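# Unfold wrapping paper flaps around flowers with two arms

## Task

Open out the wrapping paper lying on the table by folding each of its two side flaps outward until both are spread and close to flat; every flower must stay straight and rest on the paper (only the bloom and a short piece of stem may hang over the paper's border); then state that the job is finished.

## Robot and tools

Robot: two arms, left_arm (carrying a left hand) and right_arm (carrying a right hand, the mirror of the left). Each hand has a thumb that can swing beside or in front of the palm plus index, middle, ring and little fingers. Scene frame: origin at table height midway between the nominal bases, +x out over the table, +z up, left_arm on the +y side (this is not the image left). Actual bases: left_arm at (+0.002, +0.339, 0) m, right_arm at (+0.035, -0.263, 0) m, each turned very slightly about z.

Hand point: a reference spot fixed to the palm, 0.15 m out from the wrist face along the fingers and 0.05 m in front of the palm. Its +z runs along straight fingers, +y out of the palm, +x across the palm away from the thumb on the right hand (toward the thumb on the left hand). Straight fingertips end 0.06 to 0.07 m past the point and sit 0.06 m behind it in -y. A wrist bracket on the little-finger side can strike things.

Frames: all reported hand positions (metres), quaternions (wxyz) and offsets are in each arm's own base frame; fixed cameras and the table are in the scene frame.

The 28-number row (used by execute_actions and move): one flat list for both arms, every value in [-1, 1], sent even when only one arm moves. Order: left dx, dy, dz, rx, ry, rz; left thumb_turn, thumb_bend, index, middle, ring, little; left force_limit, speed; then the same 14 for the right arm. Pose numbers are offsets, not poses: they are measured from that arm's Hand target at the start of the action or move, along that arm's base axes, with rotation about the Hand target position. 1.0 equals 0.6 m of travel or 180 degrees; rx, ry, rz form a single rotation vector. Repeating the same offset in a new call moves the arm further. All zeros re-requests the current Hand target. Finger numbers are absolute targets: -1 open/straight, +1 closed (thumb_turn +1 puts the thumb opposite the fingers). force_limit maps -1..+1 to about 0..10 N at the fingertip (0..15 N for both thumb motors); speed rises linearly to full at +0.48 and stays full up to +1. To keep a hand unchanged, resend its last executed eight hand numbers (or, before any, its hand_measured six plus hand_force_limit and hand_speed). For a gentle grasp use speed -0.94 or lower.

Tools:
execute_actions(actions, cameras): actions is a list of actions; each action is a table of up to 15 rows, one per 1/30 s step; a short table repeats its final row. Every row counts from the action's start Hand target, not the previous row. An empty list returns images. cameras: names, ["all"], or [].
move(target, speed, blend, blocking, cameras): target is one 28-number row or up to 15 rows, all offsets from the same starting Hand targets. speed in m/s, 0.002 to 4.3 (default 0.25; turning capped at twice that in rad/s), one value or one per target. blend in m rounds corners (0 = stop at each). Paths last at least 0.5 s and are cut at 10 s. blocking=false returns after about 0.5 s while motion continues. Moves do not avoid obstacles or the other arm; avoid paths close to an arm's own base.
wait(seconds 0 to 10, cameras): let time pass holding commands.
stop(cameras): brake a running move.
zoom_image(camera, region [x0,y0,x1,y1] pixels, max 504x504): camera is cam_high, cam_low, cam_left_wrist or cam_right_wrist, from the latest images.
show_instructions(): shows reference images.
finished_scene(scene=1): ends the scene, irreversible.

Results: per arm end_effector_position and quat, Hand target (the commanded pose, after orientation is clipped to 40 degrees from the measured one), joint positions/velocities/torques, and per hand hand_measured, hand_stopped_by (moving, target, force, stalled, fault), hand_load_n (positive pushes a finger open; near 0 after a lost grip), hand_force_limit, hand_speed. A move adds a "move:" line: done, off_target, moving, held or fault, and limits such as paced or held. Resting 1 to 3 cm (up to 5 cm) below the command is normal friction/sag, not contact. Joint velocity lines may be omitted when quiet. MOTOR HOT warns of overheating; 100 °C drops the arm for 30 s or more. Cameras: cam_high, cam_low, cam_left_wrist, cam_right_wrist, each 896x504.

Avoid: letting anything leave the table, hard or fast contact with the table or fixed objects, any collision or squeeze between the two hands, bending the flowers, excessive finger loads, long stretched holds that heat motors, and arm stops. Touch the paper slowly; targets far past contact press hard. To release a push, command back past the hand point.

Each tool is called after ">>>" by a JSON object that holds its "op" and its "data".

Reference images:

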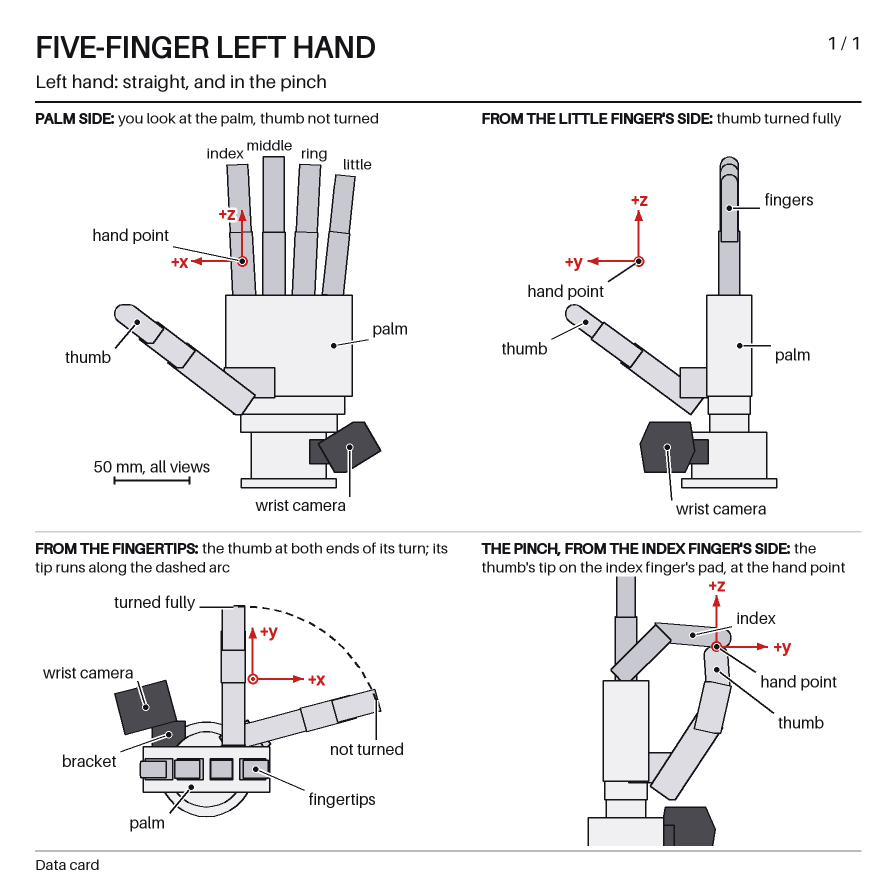

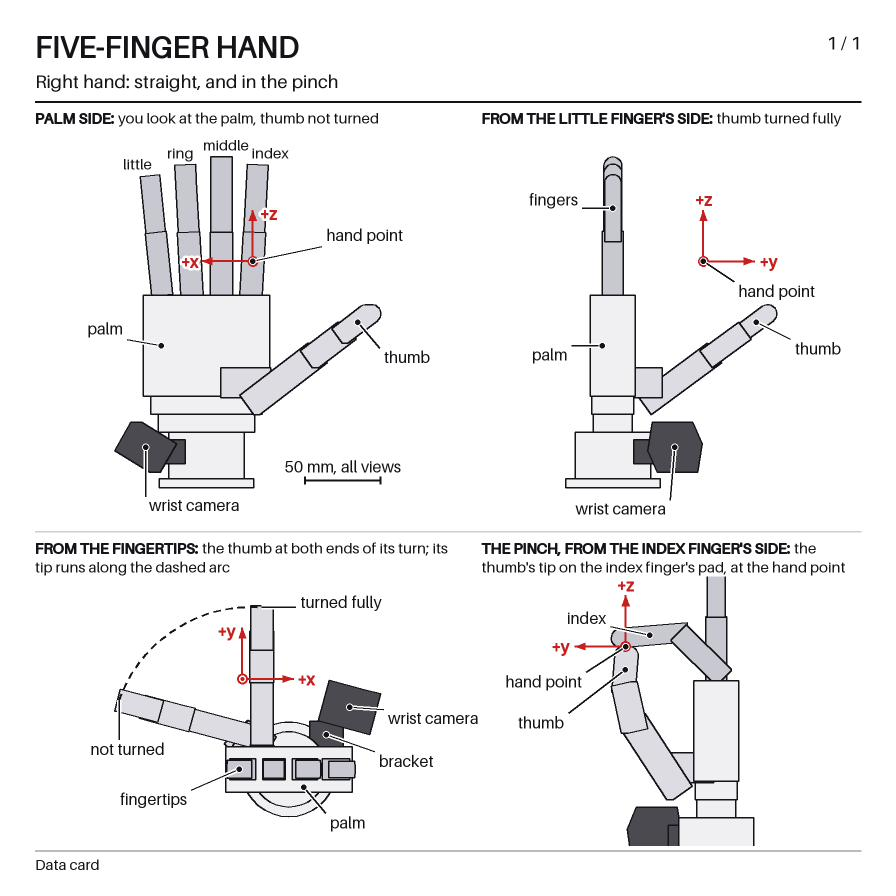

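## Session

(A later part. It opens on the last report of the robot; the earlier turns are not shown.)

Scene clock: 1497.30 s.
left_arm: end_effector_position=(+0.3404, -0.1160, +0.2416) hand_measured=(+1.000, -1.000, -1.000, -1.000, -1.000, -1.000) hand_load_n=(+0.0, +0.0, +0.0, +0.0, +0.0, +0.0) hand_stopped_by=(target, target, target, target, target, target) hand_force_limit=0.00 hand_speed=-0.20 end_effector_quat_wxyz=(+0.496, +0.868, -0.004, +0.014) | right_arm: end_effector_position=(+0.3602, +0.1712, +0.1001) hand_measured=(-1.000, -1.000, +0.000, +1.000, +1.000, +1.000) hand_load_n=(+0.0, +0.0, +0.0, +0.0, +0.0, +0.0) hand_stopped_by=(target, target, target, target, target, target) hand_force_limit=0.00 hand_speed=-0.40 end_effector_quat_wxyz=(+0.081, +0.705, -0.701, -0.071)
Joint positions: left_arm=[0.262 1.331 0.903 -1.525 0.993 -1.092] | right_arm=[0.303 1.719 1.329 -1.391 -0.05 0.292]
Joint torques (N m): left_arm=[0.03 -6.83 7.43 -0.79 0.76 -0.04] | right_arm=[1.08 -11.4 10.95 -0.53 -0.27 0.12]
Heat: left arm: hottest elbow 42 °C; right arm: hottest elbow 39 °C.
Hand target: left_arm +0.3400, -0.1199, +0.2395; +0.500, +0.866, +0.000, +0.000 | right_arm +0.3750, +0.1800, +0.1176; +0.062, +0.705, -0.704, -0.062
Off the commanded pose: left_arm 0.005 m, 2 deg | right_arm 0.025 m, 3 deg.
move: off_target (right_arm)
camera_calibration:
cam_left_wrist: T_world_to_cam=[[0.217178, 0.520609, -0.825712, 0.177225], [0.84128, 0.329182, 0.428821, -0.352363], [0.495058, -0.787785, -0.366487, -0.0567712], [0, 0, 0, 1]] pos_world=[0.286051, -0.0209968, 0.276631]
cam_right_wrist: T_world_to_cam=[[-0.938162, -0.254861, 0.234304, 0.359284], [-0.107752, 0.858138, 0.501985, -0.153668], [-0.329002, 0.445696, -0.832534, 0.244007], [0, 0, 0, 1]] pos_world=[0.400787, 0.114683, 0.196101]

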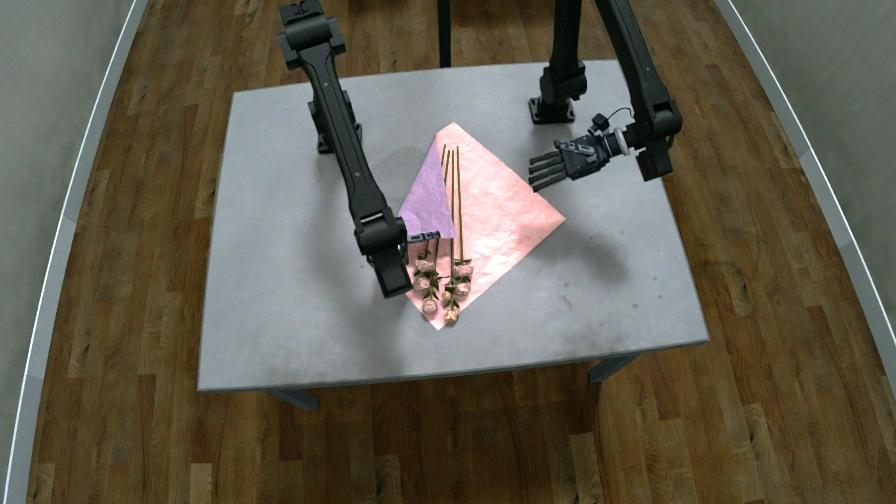

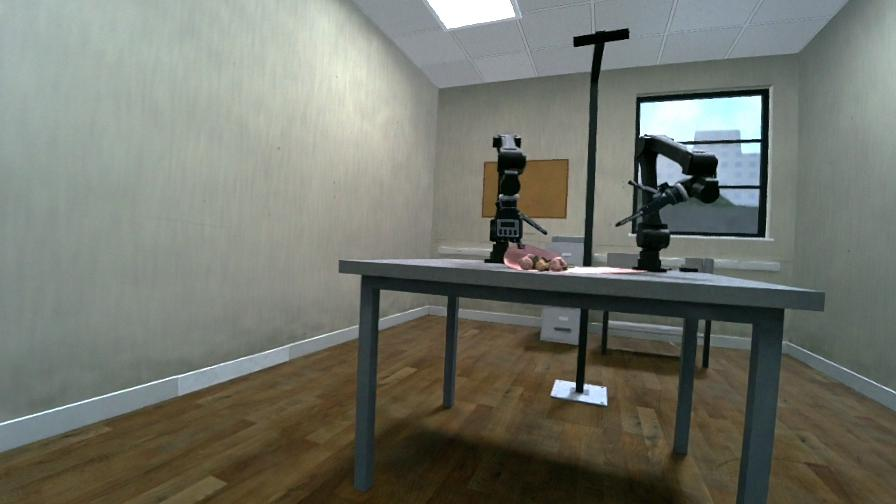

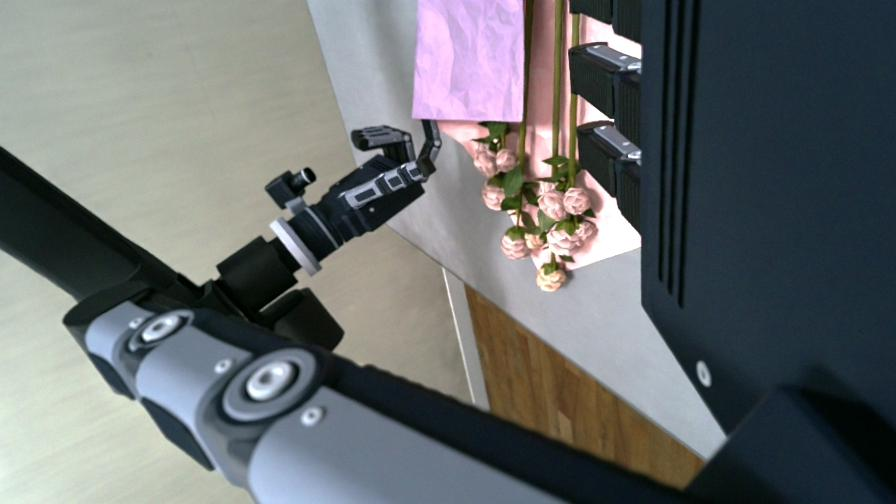

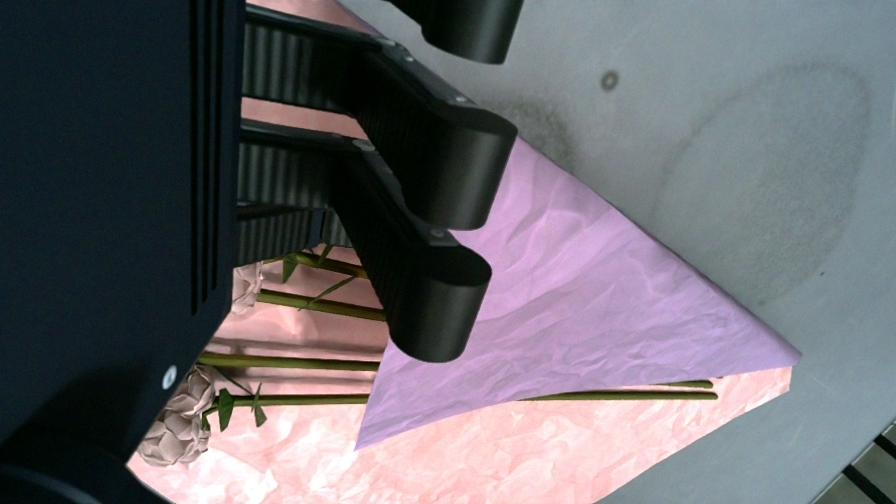

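>>> {"op": "move", "data": {"target": [0, -0.185, -0.18, 0, 0, 0, 1, -1, -1, -1, -1, -1, 0, -0.2, 0, 0, 0, 0, 0, 0, -1, -1, 0, 1, 1, 1, 0, -0.4], "speed": 0.2, "cameras": ["all"]}}

>>> {"op": "zoom_image", "data": {"camera": "cam_low", "region": [480, 180, 660, 280]}}

>>> {"op": "zoom_image", "data": {"camera": "cam_high", "region": [380, 120, 600, 340]}}

>>> {"op": "zoom_image", "data": {"camera": "cam_left_wrist", "region": [300, 0, 700, 400]}}

Scene clock: 1520.07 s.
left_arm: end_effector_position=(+0.3396, -0.2293, +0.1311) hand_measured=(+1.000, -1.000, -1.000, -1.000, -1.000, -1.000) hand_load_n=(+0.0, +0.0, +0.0, +0.0, +0.0, +0.0) hand_stopped_by=(target, target, target, target, target, target) hand_force_limit=0.00 hand_speed=-0.20 end_effector_quat_wxyz=(+0.501, +0.866, +0.002, -0.003) | right_arm: end_effector_position=(+0.3602, +0.1712, +0.1001) hand_measured=(-1.000, -1.000, +0.000, +1.000, +1.000, +1.000) hand_load_n=(+0.0, +0.0, +0.0, +0.0, +0.0, +0.0) hand_stopped_by=(target, target, target, target, target, target) hand_force_limit=0.00 hand_speed=-0.40 end_effector_quat_wxyz=(+0.081, +0.705, -0.701, -0.071)
Joint positions: left_arm=[-0.098 1.4 0.629 -0.637 1.041 -1.768] | right_arm=[0.303 1.719 1.329 -1.391 -0.05 0.292]
Joint torques (N m): left_arm=[0.56 -8 6.42 1.06 0.62 -0.03] | right_arm=[0.91 -11.58 10.93 -0.46 -0.25 0.12]
Heat: left arm: hottest elbow 40 °C; right arm: hottest elbow 40 °C.
Hand target: left_arm +0.3401, -0.2309, +0.1316; +0.500, +0.866, +0.000, +0.000 | right_arm +0.3750, +0.1800, +0.1176; +0.062, +0.705, -0.704, -0.062
Off the commanded pose: left_arm 0.002 m, 0 deg | right_arm 0.025 m, 3 deg.
move: off_target (right_arm)
camera_calibration:
cam_left_wrist: T_world_to_cam=[[0.19162, 0.510837, -0.83805, 0.153321], [0.857699, 0.327926, 0.396002, -0.268559], [0.477111, -0.794676, -0.375307, -0.180501], [0, 0, 0, 1]] pos_world=[0.287082, -0.133694, 0.167097]
cam_right_wrist: T_world_to_cam=[[-0.938162, -0.254861, 0.234304, 0.359284], [-0.107752, 0.858138, 0.501985, -0.153668], [-0.329002, 0.445696, -0.832534, 0.244007], [0, 0, 0, 1]] pos_world=[0.400787, 0.114683, 0.196101]

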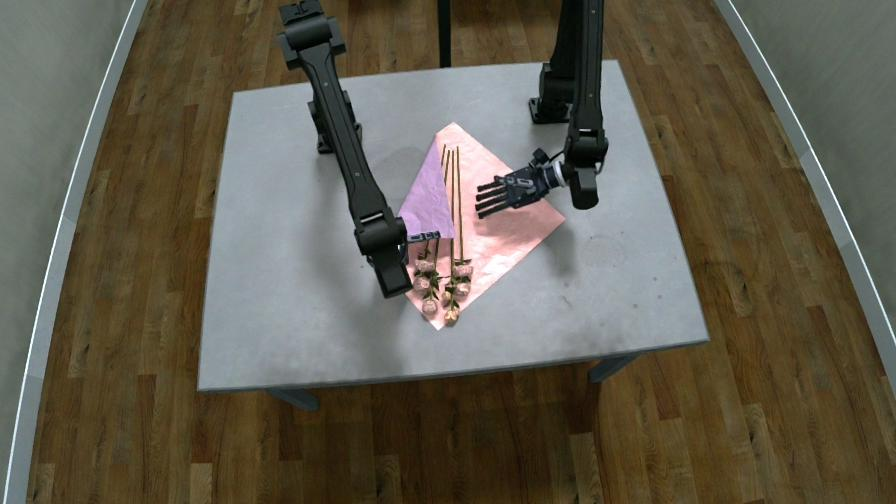

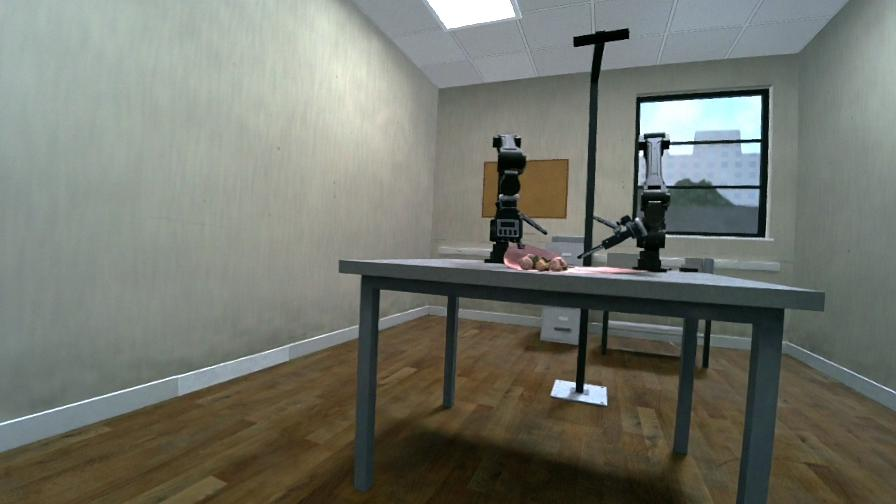

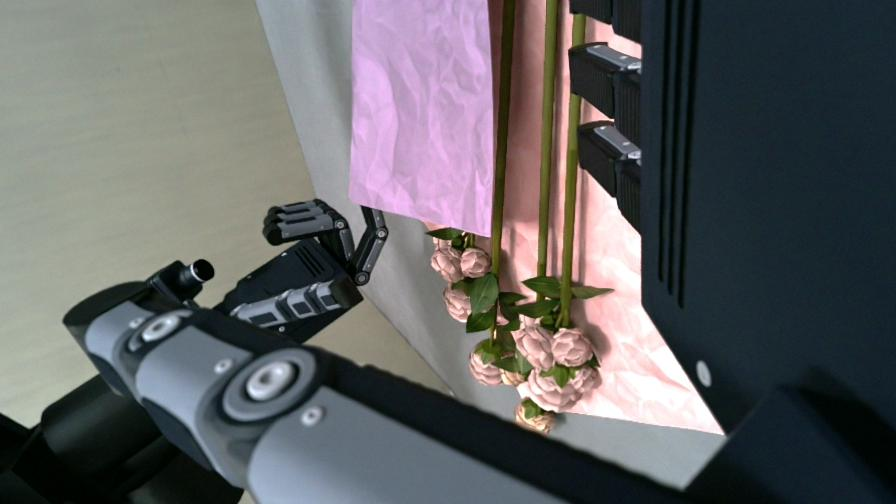

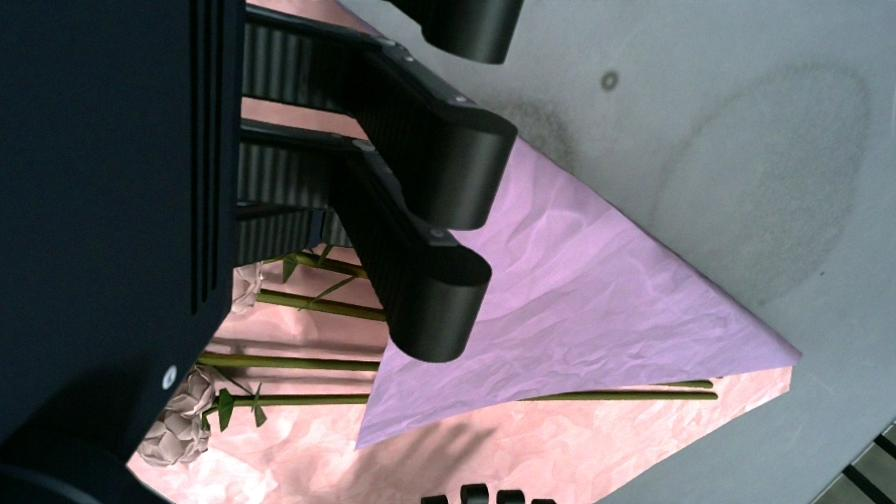

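Scaled by 2.800.

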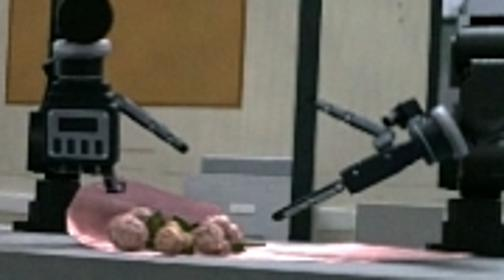

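Scaled by 2.291.

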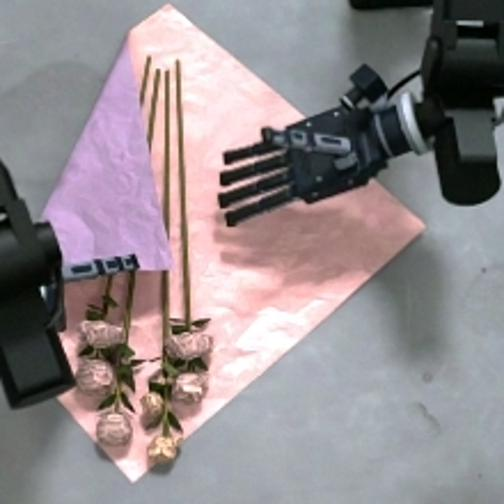

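Scaled by 1.260.

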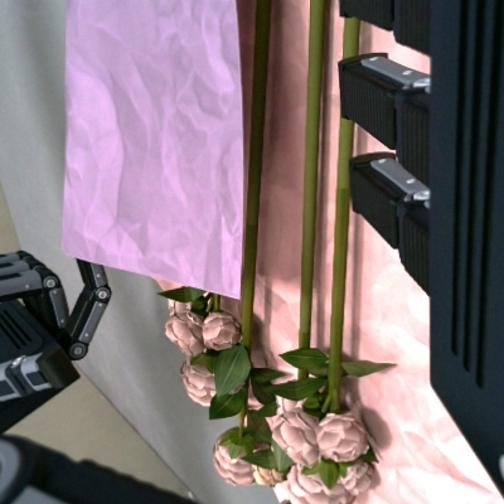

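>>> {"op": "move", "data": {"target": [[0, -0.038, -0.04, 0, 0, 0, 1, -1, -1, -1, -1, -1, 0, -0.2, 0, 0, 0, 0, 0, 0, -1, -1, 0, 1, 1, 1, 0, -0.4], [0, -0.195, -0.042, 0, 0, 0, 1, -1, -1, -1, -1, -1, 0, -0.2, 0, 0, 0, 0, 0, 0, -1, -1, 0, 1, 1, 1, 0, -0.4]], "speed": 0.1, "blend": 0.005, "cameras": ["all"]}}

>>> {"op": "zoom_image", "data": {"camera": "cam_low", "region": [480, 180, 660, 280]}}

>>> {"op": "zoom_image", "data": {"camera": "cam_high", "region": [380, 120, 600, 340]}}

>>> {"op": "zoom_image", "data": {"camera": "cam_left_wrist", "region": [300, 0, 700, 400]}}

Scene clock: 1544.83 s.
left_arm: end_effector_position=(+0.3318, -0.3403, +0.1029) hand_measured=(+1.000, -1.000, -1.000, -1.000, -1.000, -1.000) hand_load_n=(+0.0, +0.0, +0.0, +0.0, +0.0, +0.0) hand_stopped_by=(target, target, target, target, target, target) hand_force_limit=0.00 hand_speed=-0.20 end_effector_quat_wxyz=(+0.486, +0.872, -0.056, -0.026) | right_arm: end_effector_position=(+0.3602, +0.1712, +0.1001) hand_measured=(-1.000, -1.000, +0.000, +1.000, +1.000, +1.000) hand_load_n=(+0.0, +0.0, +0.0, +0.0, +0.0, +0.0) hand_stopped_by=(target, target, target, target, target, target) hand_force_limit=0.00 hand_speed=-0.40 end_effector_quat_wxyz=(+0.081, +0.705, -0.701, -0.071)
Joint positions: left_arm=[-0.408 1.533 0.669 -0.273 0.953 -2.076] | right_arm=[0.303 1.719 1.329 -1.391 -0.05 0.292]
Joint torques (N m): left_arm=[0.38 -8.53 8.81 0.66 0.54 -0.05] | right_arm=[1.61 -11.58 10.93 -0.46 -0.26 0.11]
Heat: left arm: hottest elbow 37 °C; right arm: hottest elbow 40 °C.
Hand target: left_arm +0.3400, -0.3480, +0.1063; +0.500, +0.866, +0.000, +0.000 | right_arm +0.3750, +0.1800, +0.1176; +0.062, +0.705, -0.704, -0.062
Off the commanded pose: left_arm 0.012 m, 7 deg | right_arm 0.025 m, 3 deg.
joint sent to its limit (left arm) — joint 6 (wrist roll), lower limit. The joint targets are off in orientation, not in position.
move: off_target (left_arm, right_arm)
camera_calibration:
cam_left_wrist: T_world_to_cam=[[0.270329, 0.507791, -0.817968, 0.158628], [0.883453, 0.206853, 0.420385, -0.2667], [0.382666, -0.836278, -0.392691, -0.256552], [0, 0, 0, 1]] pos_world=[0.290909, -0.239931, 0.141124]
cam_right_wrist: T_world_to_cam=[[-0.938162, -0.254861, 0.234304, 0.359284], [-0.107752, 0.858138, 0.501985, -0.153668], [-0.329002, 0.445696, -0.832534, 0.244007], [0, 0, 0, 1]] pos_world=[0.400787, 0.114683, 0.196101]

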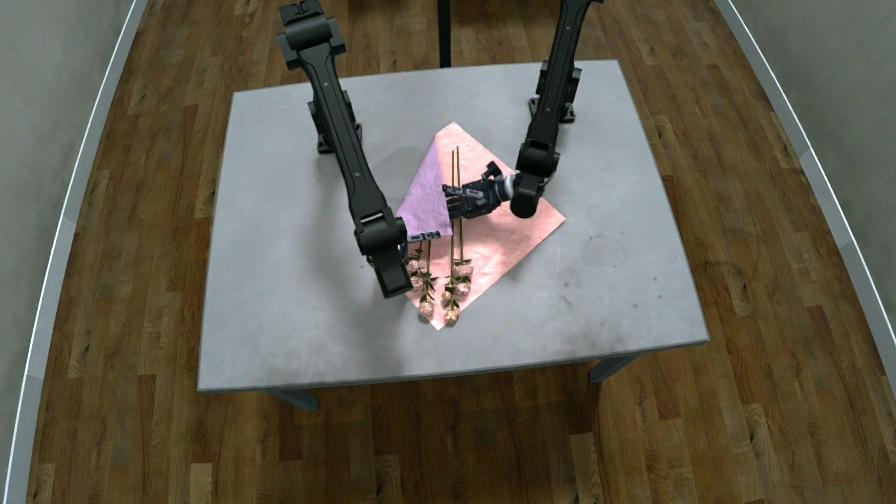

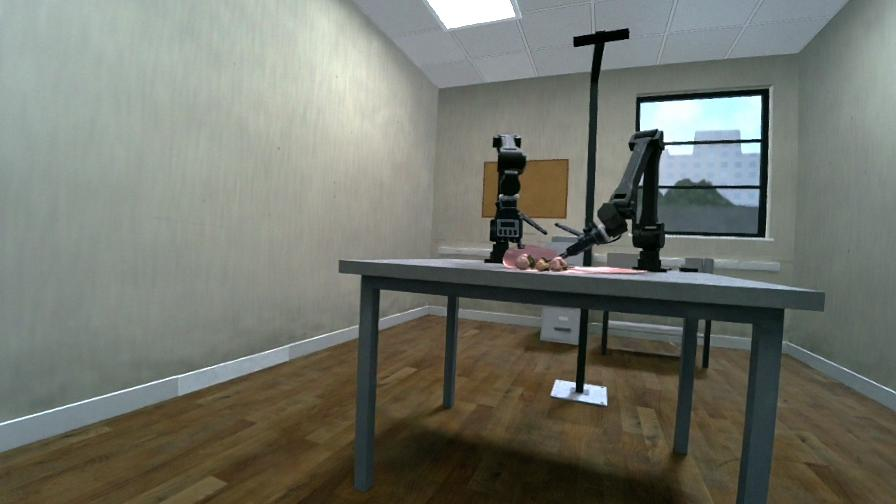

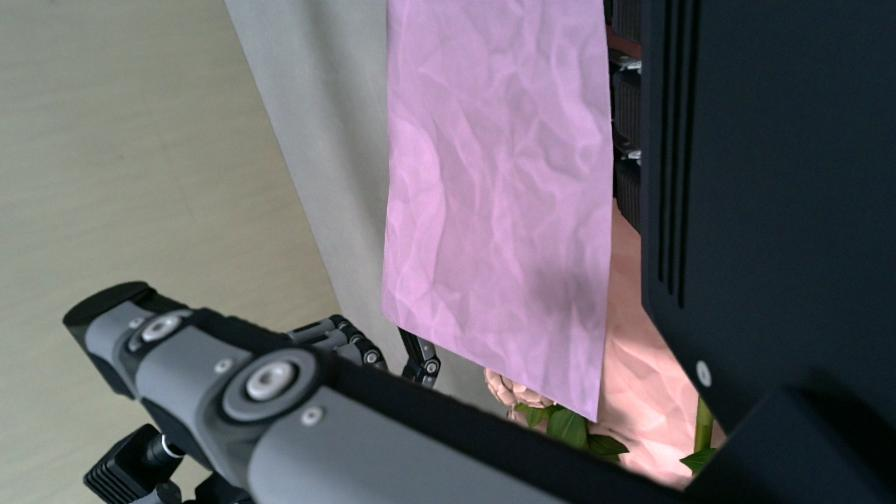

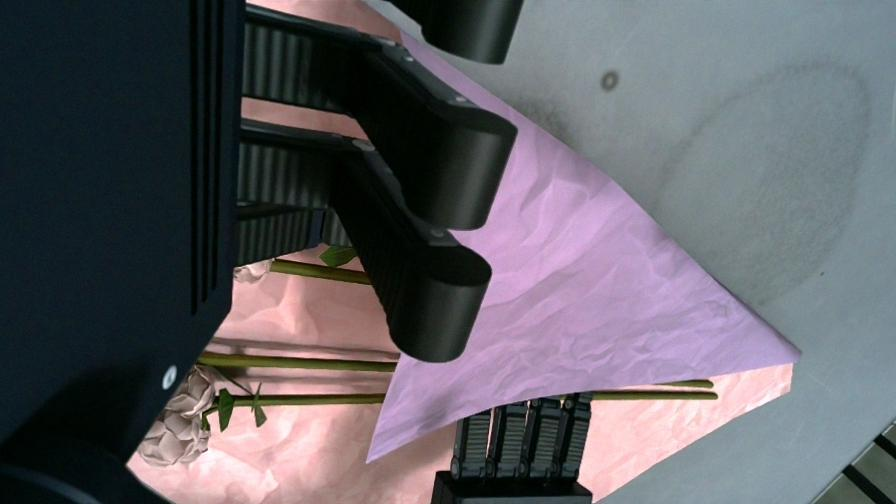

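Scaled by 2.800.

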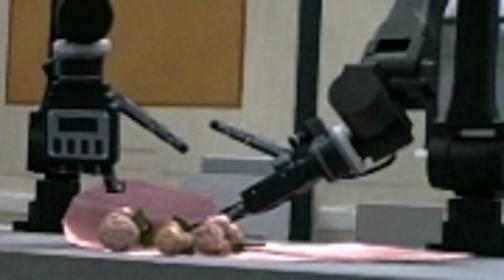

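Scaled by 2.291.

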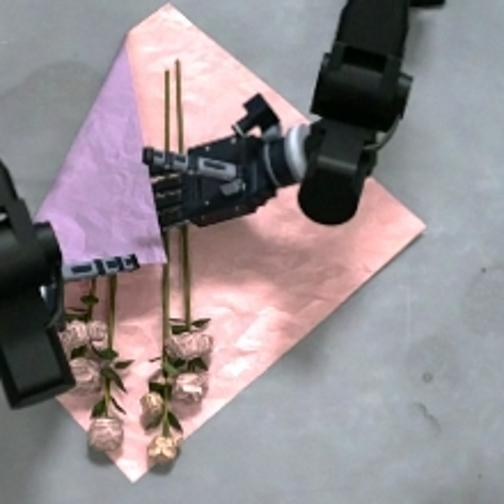

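Scaled by 1.260.

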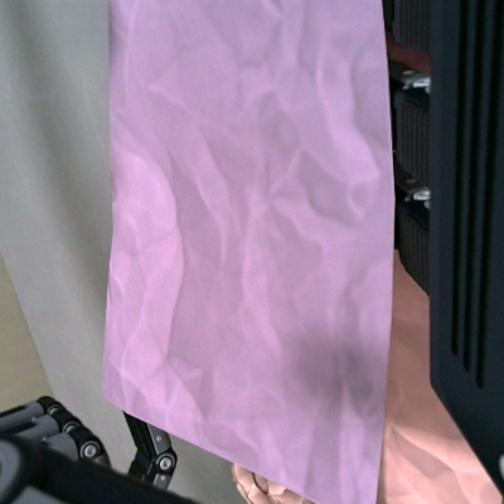

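>>> {"op": "move", "data": {"target": [0, 0.0, 0.07, 0, 0, -0.05, 1, -1, -1, -1, -1, -1, 0, -0.2, 0, 0, 0, 0, 0, 0, -1, -1, 0, 1, 1, 1, 0, -0.4], "speed": 0.1, "cameras": ["all"]}}

>>> {"op": "zoom_image", "data": {"camera": "cam_low", "region": [480, 180, 660, 280]}}

>>> {"op": "zoom_image", "data": {"camera": "cam_high", "region": [380, 120, 600, 340]}}

Scene clock: 1559.97 s.
left_arm: end_effector_position=(+0.3302, -0.3439, +0.1345) hand_measured=(+1.000, -1.000, -1.000, -1.000, -1.000, -1.000) hand_load_n=(+0.0, -0.5, +0.0, +0.0, +0.5, +0.0) hand_stopped_by=(target, target, target, target, target, target) hand_force_limit=0.00 hand_speed=-0.20 end_effector_quat_wxyz=(+0.494, +0.866, -0.059, -0.051) | right_arm: end_effector_position=(+0.3602, +0.1712, +0.1001) hand_measured=(-1.000, -1.000, +0.000, +1.000, +1.000, +1.000) hand_load_n=(+0.0, +0.0, +0.0, +0.0, +0.0, +0.0) hand_stopped_by=(target, target, target, target, target, target) hand_force_limit=0.00 hand_speed=-0.40 end_effector_quat_wxyz=(+0.081, +0.705, -0.701, -0.071)
Joint positions: left_arm=[-0.408 1.484 0.725 -0.433 0.993 -2.051] | right_arm=[0.303 1.719 1.329 -1.391 -0.05 0.292]
Joint torques (N m): left_arm=[1.03 -9.99 9.51 0.38 0.74 0.11] | right_arm=[1.49 -11.58 10.93 -0.42 -0.27 0.11]
Heat: left arm: hottest elbow 37 °C; right arm: hottest elbow 40 °C.
Hand target: left_arm +0.3400, -0.3480, +0.1483; +0.498, +0.863, -0.068, -0.039 | right_arm +0.3750, +0.1800, +0.1176; +0.062, +0.705, -0.704, -0.062
Off the commanded pose: left_arm 0.017 m, 2 deg | right_arm 0.025 m, 3 deg.
move: off_target (left_arm, right_arm)
camera_calibration:
cam_left_wrist: T_world_to_cam=[[0.249576, 0.48668, -0.837171, 0.188818], [0.906243, 0.187252, 0.379025, -0.286355], [0.341225, -0.853276, -0.394316, -0.238459], [0, 0, 0, 1]] pos_world=[0.293751, -0.241745, 0.17258]
cam_right_wrist: T_world_to_cam=[[-0.938162, -0.254861, 0.234304, 0.359284], [-0.107752, 0.858138, 0.501985, -0.153668], [-0.329002, 0.445696, -0.832534, 0.244007], [0, 0, 0, 1]] pos_world=[0.400787, 0.114683, 0.196101]

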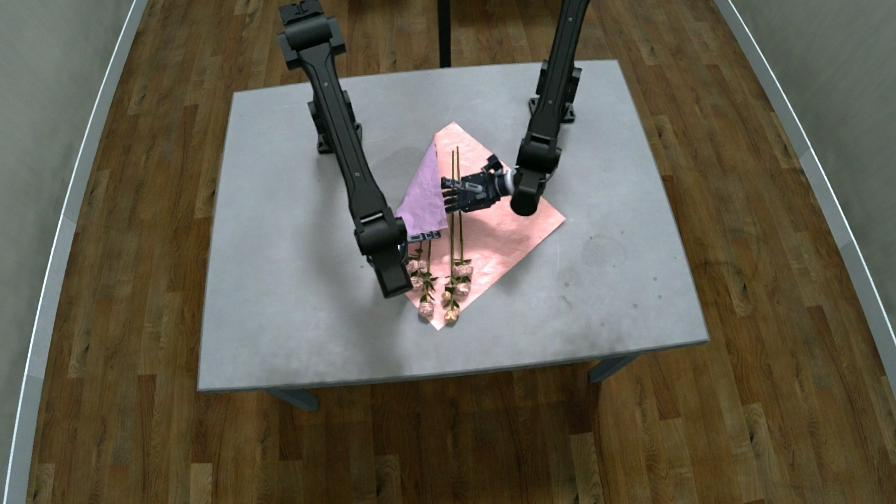

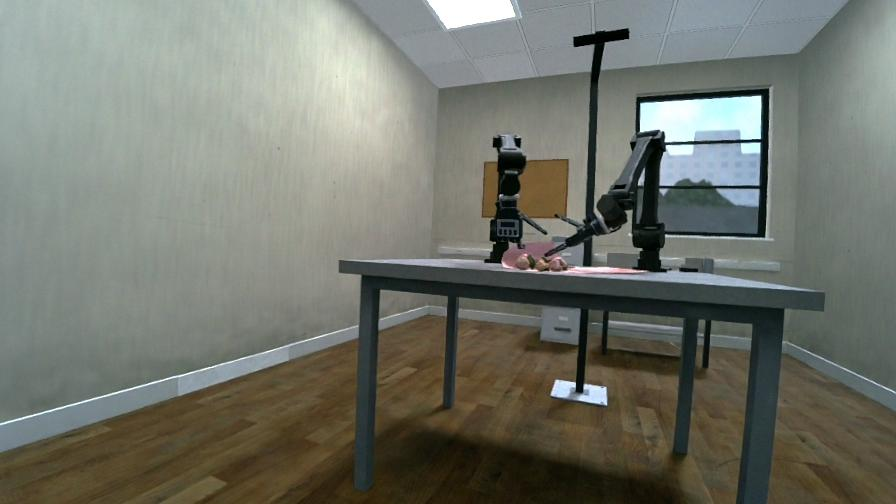

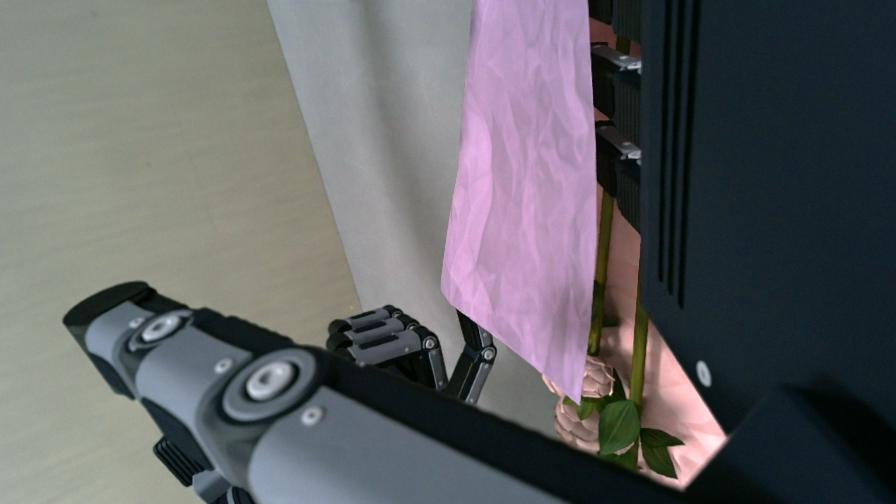

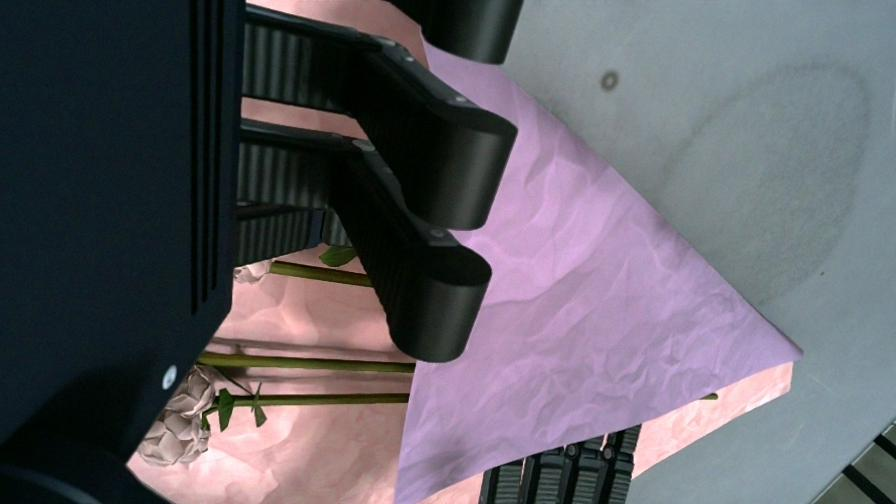

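Scaled by 2.800.

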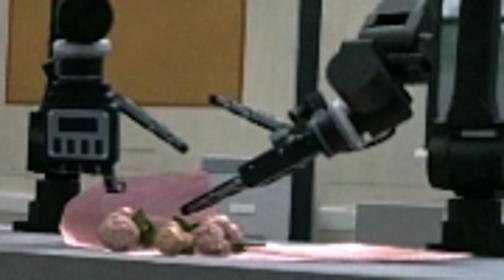

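Scaled by 2.291.

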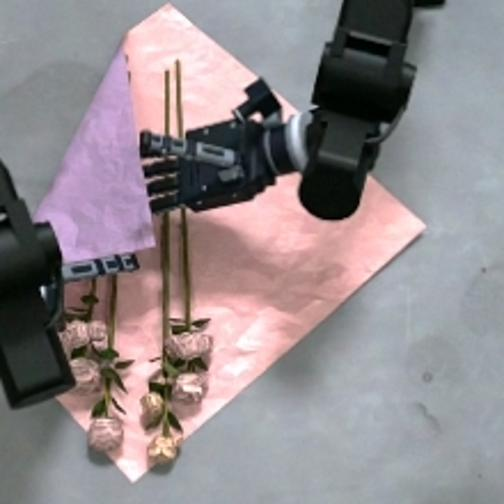

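>>> {"op": "move", "data": {"target": [[0, 0, 0, 0, 0, 0, 1, -1, -1, -1, -1, -1, 0, -0.2, 0.158, 0, 0, 0, 0, 0, -1, -1, 0, 1, 1, 1, 0, -0.4], [0, 0, 0, 0, 0, 0, 1, -1, -1, -1, -1, -1, 0, -0.2, 0.118, -0.341, 0.283, 0, 0, 0, -1, -1, 0, 1, 1, 1, 0, -0.4], [0, 0, 0, 0, 0, 0, 1, -1, -1, -1, -1, -1, 0, -0.2, 0.043, -0.627, 0.287, 0, -0.556, 0, -1, -1, 0, 1, 1, 1, 0, -0.4]], "speed": [0.12, 0.25, 0.35], "blend": 0.02, "cameras": ["all"]}}

>>> {"op": "zoom_image", "data": {"camera": "cam_low", "region": [480, 180, 660, 280]}}

>>> {"op": "zoom_image", "data": {"camera": "cam_high", "region": [380, 120, 600, 340]}}

Scene clock: 1604.60 s.
left_arm: end_effector_position=(+0.3301, -0.3439, +0.1345) hand_measured=(+1.000, -1.000, -1.000, -1.000, -1.000, -1.000) hand_load_n=(+0.0, +0.0, +0.0, +0.0, +0.0, +0.0) hand_stopped_by=(target, target, target, target, target, target) hand_force_limit=0.00 hand_speed=-0.20 end_effector_quat_wxyz=(+0.494, +0.866, -0.059, -0.051) | right_arm: end_effector_position=(+0.4014, -0.1960, +0.2911) hand_measured=(-1.000, -1.000, +0.000, +1.000, +1.000, +1.000) hand_load_n=(+0.0, +0.0, +0.0, +0.0, +0.0, +0.0) hand_stopped_by=(target, target, target, target, target, target) hand_force_limit=0.00 hand_speed=-0.40 end_effector_quat_wxyz=(+0.497, -0.503, +0.500, -0.500)
Joint positions: left_arm=[-0.408 1.484 0.725 -0.433 0.993 -2.05] | right_arm=[-0.828 1.001 0.646 0.347 -0.828 -0.013]
Joint torques (N m): left_arm=[1.03 -9.99 9.51 0.38 0.75 0.11] | right_arm=[0.62 -3.6 8.17 2.37 -0.22 0.13]
Heat: left arm: hottest elbow 36 °C; right arm: hottest elbow 39 °C.
Hand target: left_arm +0.3400, -0.3480, +0.1483; +0.498, +0.863, -0.068, -0.039 | right_arm +0.4009, -0.1962, +0.2898; +0.500, -0.500, +0.499, -0.501
Off the commanded pose: left_arm 0.017 m, 2 deg | right_arm 0.001 m, 1 deg.
move: off_target (left_arm)
camera_calibration:
cam_left_wrist: T_world_to_cam=[[0.250314, 0.486487, -0.837062, 0.188537], [0.906079, 0.186913, 0.379584, -0.286485], [0.34112, -0.85346, -0.394009, -0.238526], [0, 0, 0, 1]] pos_world=[0.293751, -0.241745, 0.172581]
cam_right_wrist: T_world_to_cam=[[-0.0288379, -0.258066, -0.965697, 0.243356], [-0.480767, 0.850597, -0.212951, 0.426357], [0.876374, 0.458134, -0.148599, -0.100217], [0, 0, 0, 1]] pos_world=[0.299824, -0.253943, 0.310909]

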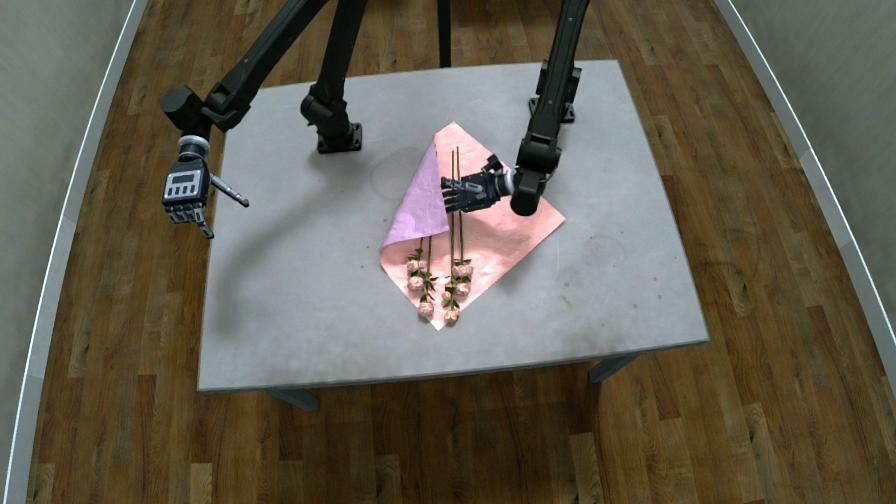

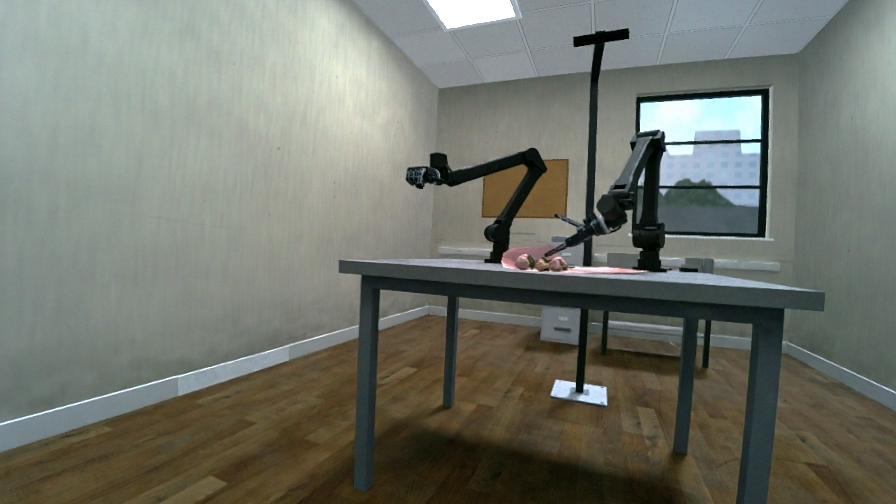

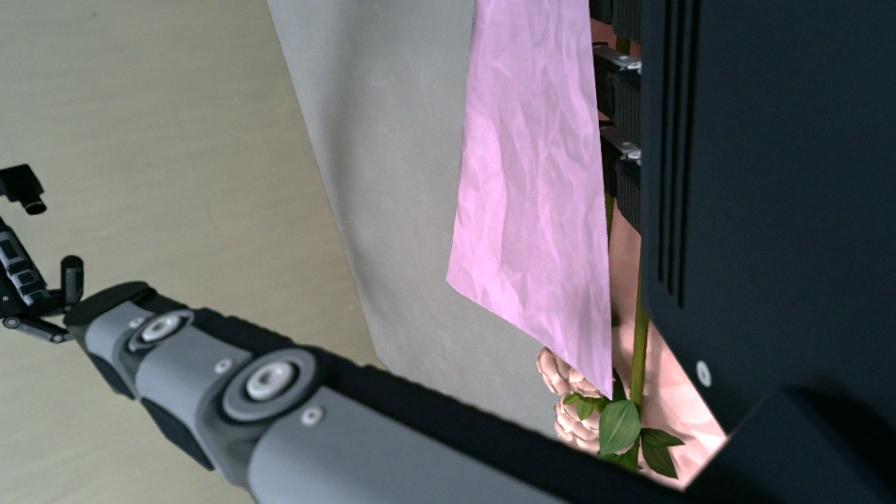

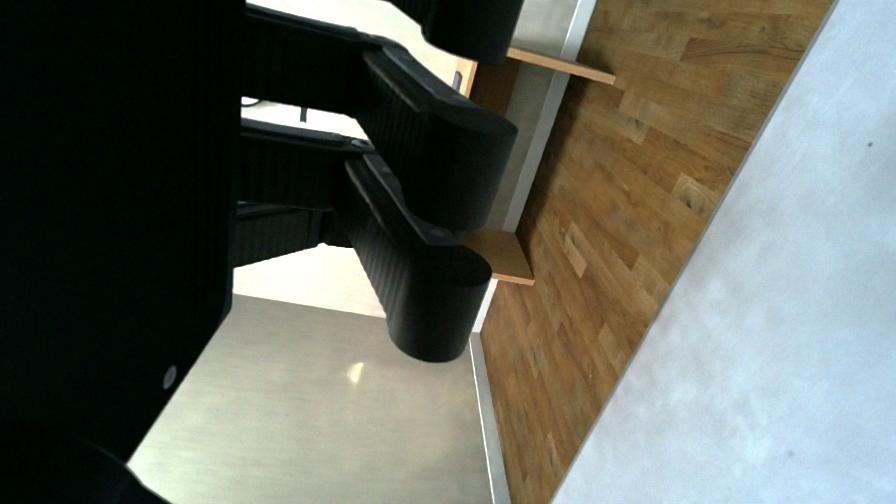

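Scaled by 2.800.

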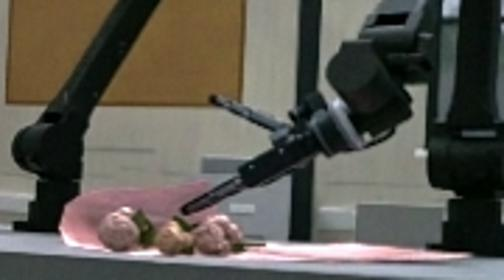

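Scaled by 2.291.

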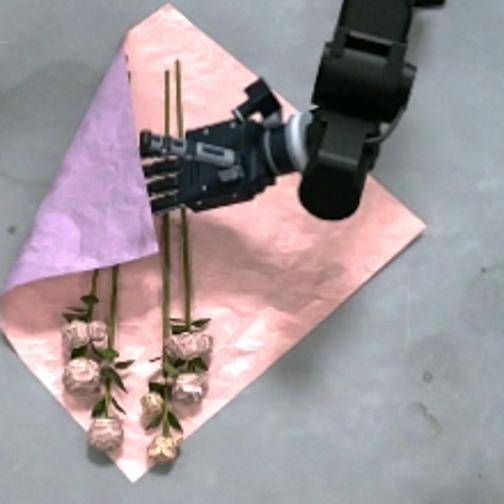

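>>> {"op": "move", "data": {"target": [[-0.007, -0.073, 0.045, 0.1096, -0.0183, -0.0056, 1, -1, -1, -1, -1, -1, 0, -0.2, 0, 0, 0, 0, 0, 0, -1, -1, 0, 1, 1, 1, 0, -0.4], [-0.018, -0.153, 0.07, 0.2182, -0.0424, -0.0213, 1, -1, -1, -1, -1, -1, 0, -0.2, 0, 0, 0, 0, 0, 0, -1, -1, 0, 1, 1, 1, 0, -0.4]], "speed": 0.15, "blend": 0.02, "cameras": ["cam_high", "cam_low", "cam_left_wrist"]}}

>>> {"op": "zoom_image", "data": {"camera": "cam_low", "region": [450, 170, 650, 280]}}

>>> {"op": "zoom_image", "data": {"camera": "cam_high", "region": [360, 120, 600, 340]}}

Scene clock: 1643.93 s.
left_arm: end_effector_position=(+0.3225, -0.4288, +0.1804) hand_measured=(+1.000, -1.000, -1.000, -1.000, -1.000, -1.000) hand_load_n=(+0.0, +0.0, +0.0, +0.0, +0.0, +0.0) hand_stopped_by=(target, target, target, target, target, target) hand_force_limit=0.00 hand_speed=-0.20 end_effector_quat_wxyz=(+0.172, +0.976, -0.129, -0.030) | right_arm: end_effector_position=(+0.4014, -0.1960, +0.2911) hand_measured=(-1.000, -1.000, +0.000, +1.000, +1.000, +1.000) hand_load_n=(-0.5, +0.0, +0.0, +0.0, +0.0, +0.0) hand_stopped_by=(target, target, target, target, target, target) hand_force_limit=0.00 hand_speed=-0.40 end_effector_quat_wxyz=(+0.497, -0.503, +0.500, -0.500)
Joint positions: left_arm=[-0.744 1.505 1.248 -1.158 0.317 -2.077] | right_arm=[-0.828 1.001 0.646 0.347 -0.828 -0.012]
Joint torques (N m): left_arm=[0.38 -10.87 12.25 0.09 0.17 -0.04] | right_arm=[0.62 -3.6 8.16 2.48 -0.21 0.12]
Heat: left arm: hottest elbow 36 °C; right arm: hottest elbow 36 °C.
Hand target: left_arm +0.3293, -0.4398, +0.1903; +0.173, +0.978, -0.111, -0.020 | right_arm +0.4009, -0.1962, +0.2898; +0.500, -0.500, +0.499, -0.501
Off the commanded pose: left_arm 0.016 m, 2 deg | right_arm 0.001 m, 0 deg.
joint sent to its limit (left arm) — joint 6 (wrist roll), lower limit. The joint targets still meet the commanded pose.
move: off_target (left_arm)
camera_calibration:
cam_left_wrist: T_world_to_cam=[[0.430938, 0.845099, -0.316388, 0.271716], [0.830104, -0.233764, 0.506243, -0.459854], [0.353865, -0.480794, -0.802258, -0.0609554], [0, 0, 0, 1]] pos_world=[0.286204, -0.366432, 0.269864]
Images, in order (width x height): cam_high 896x504, cam_low 896x504, cam_left_wrist 896x504.

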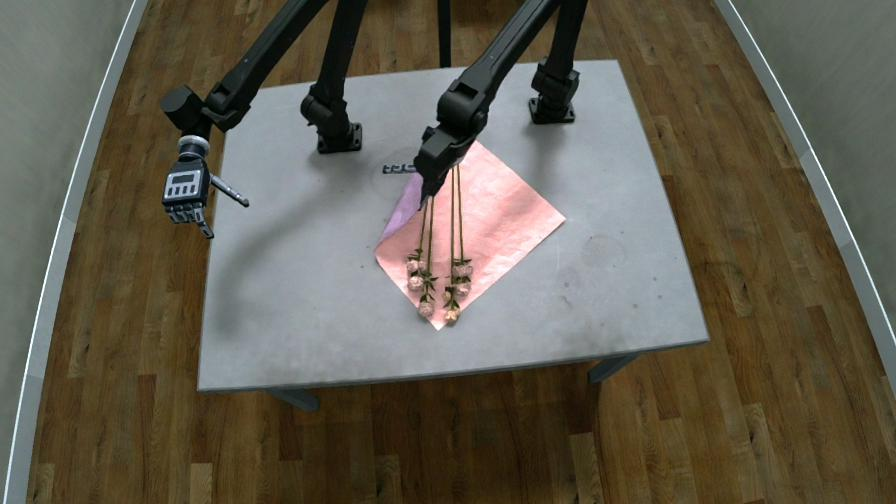

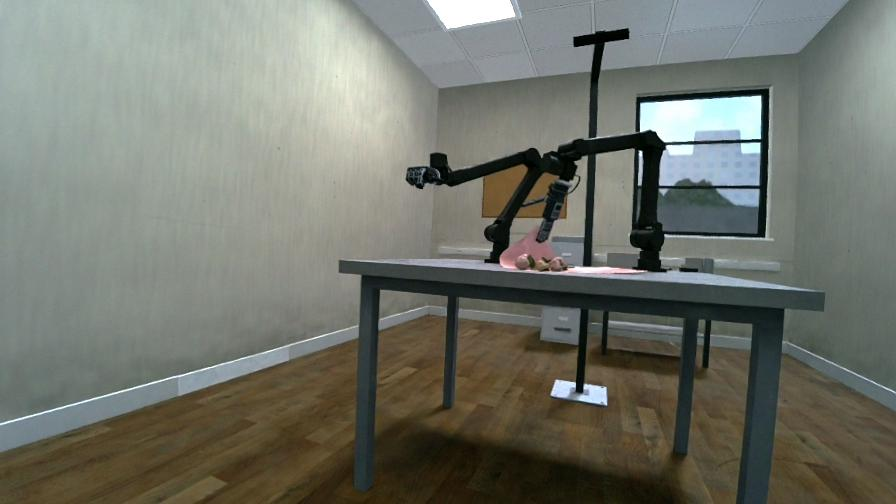

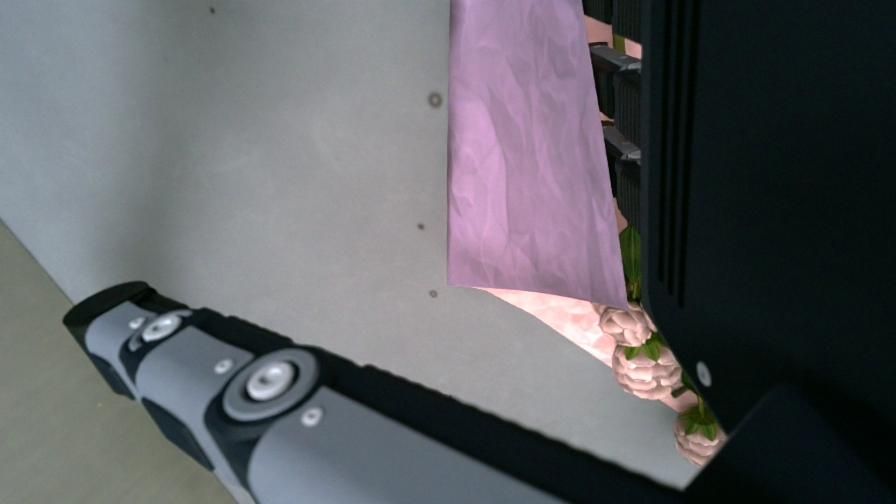

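Scaled by 2.520.

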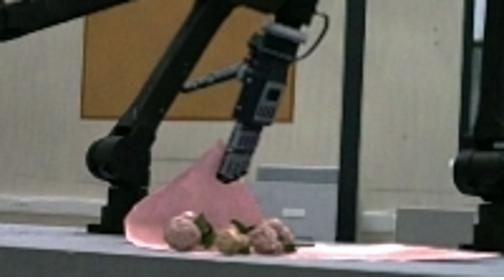

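Scaled by 2.100.

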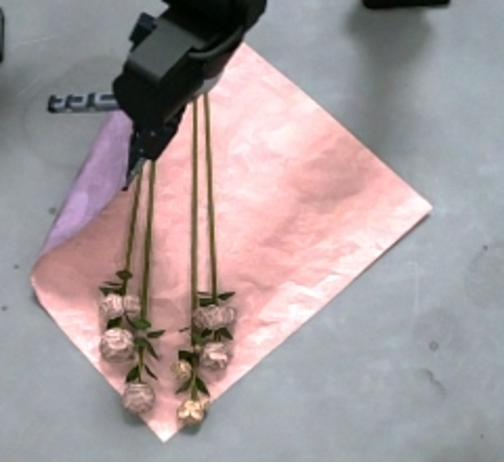

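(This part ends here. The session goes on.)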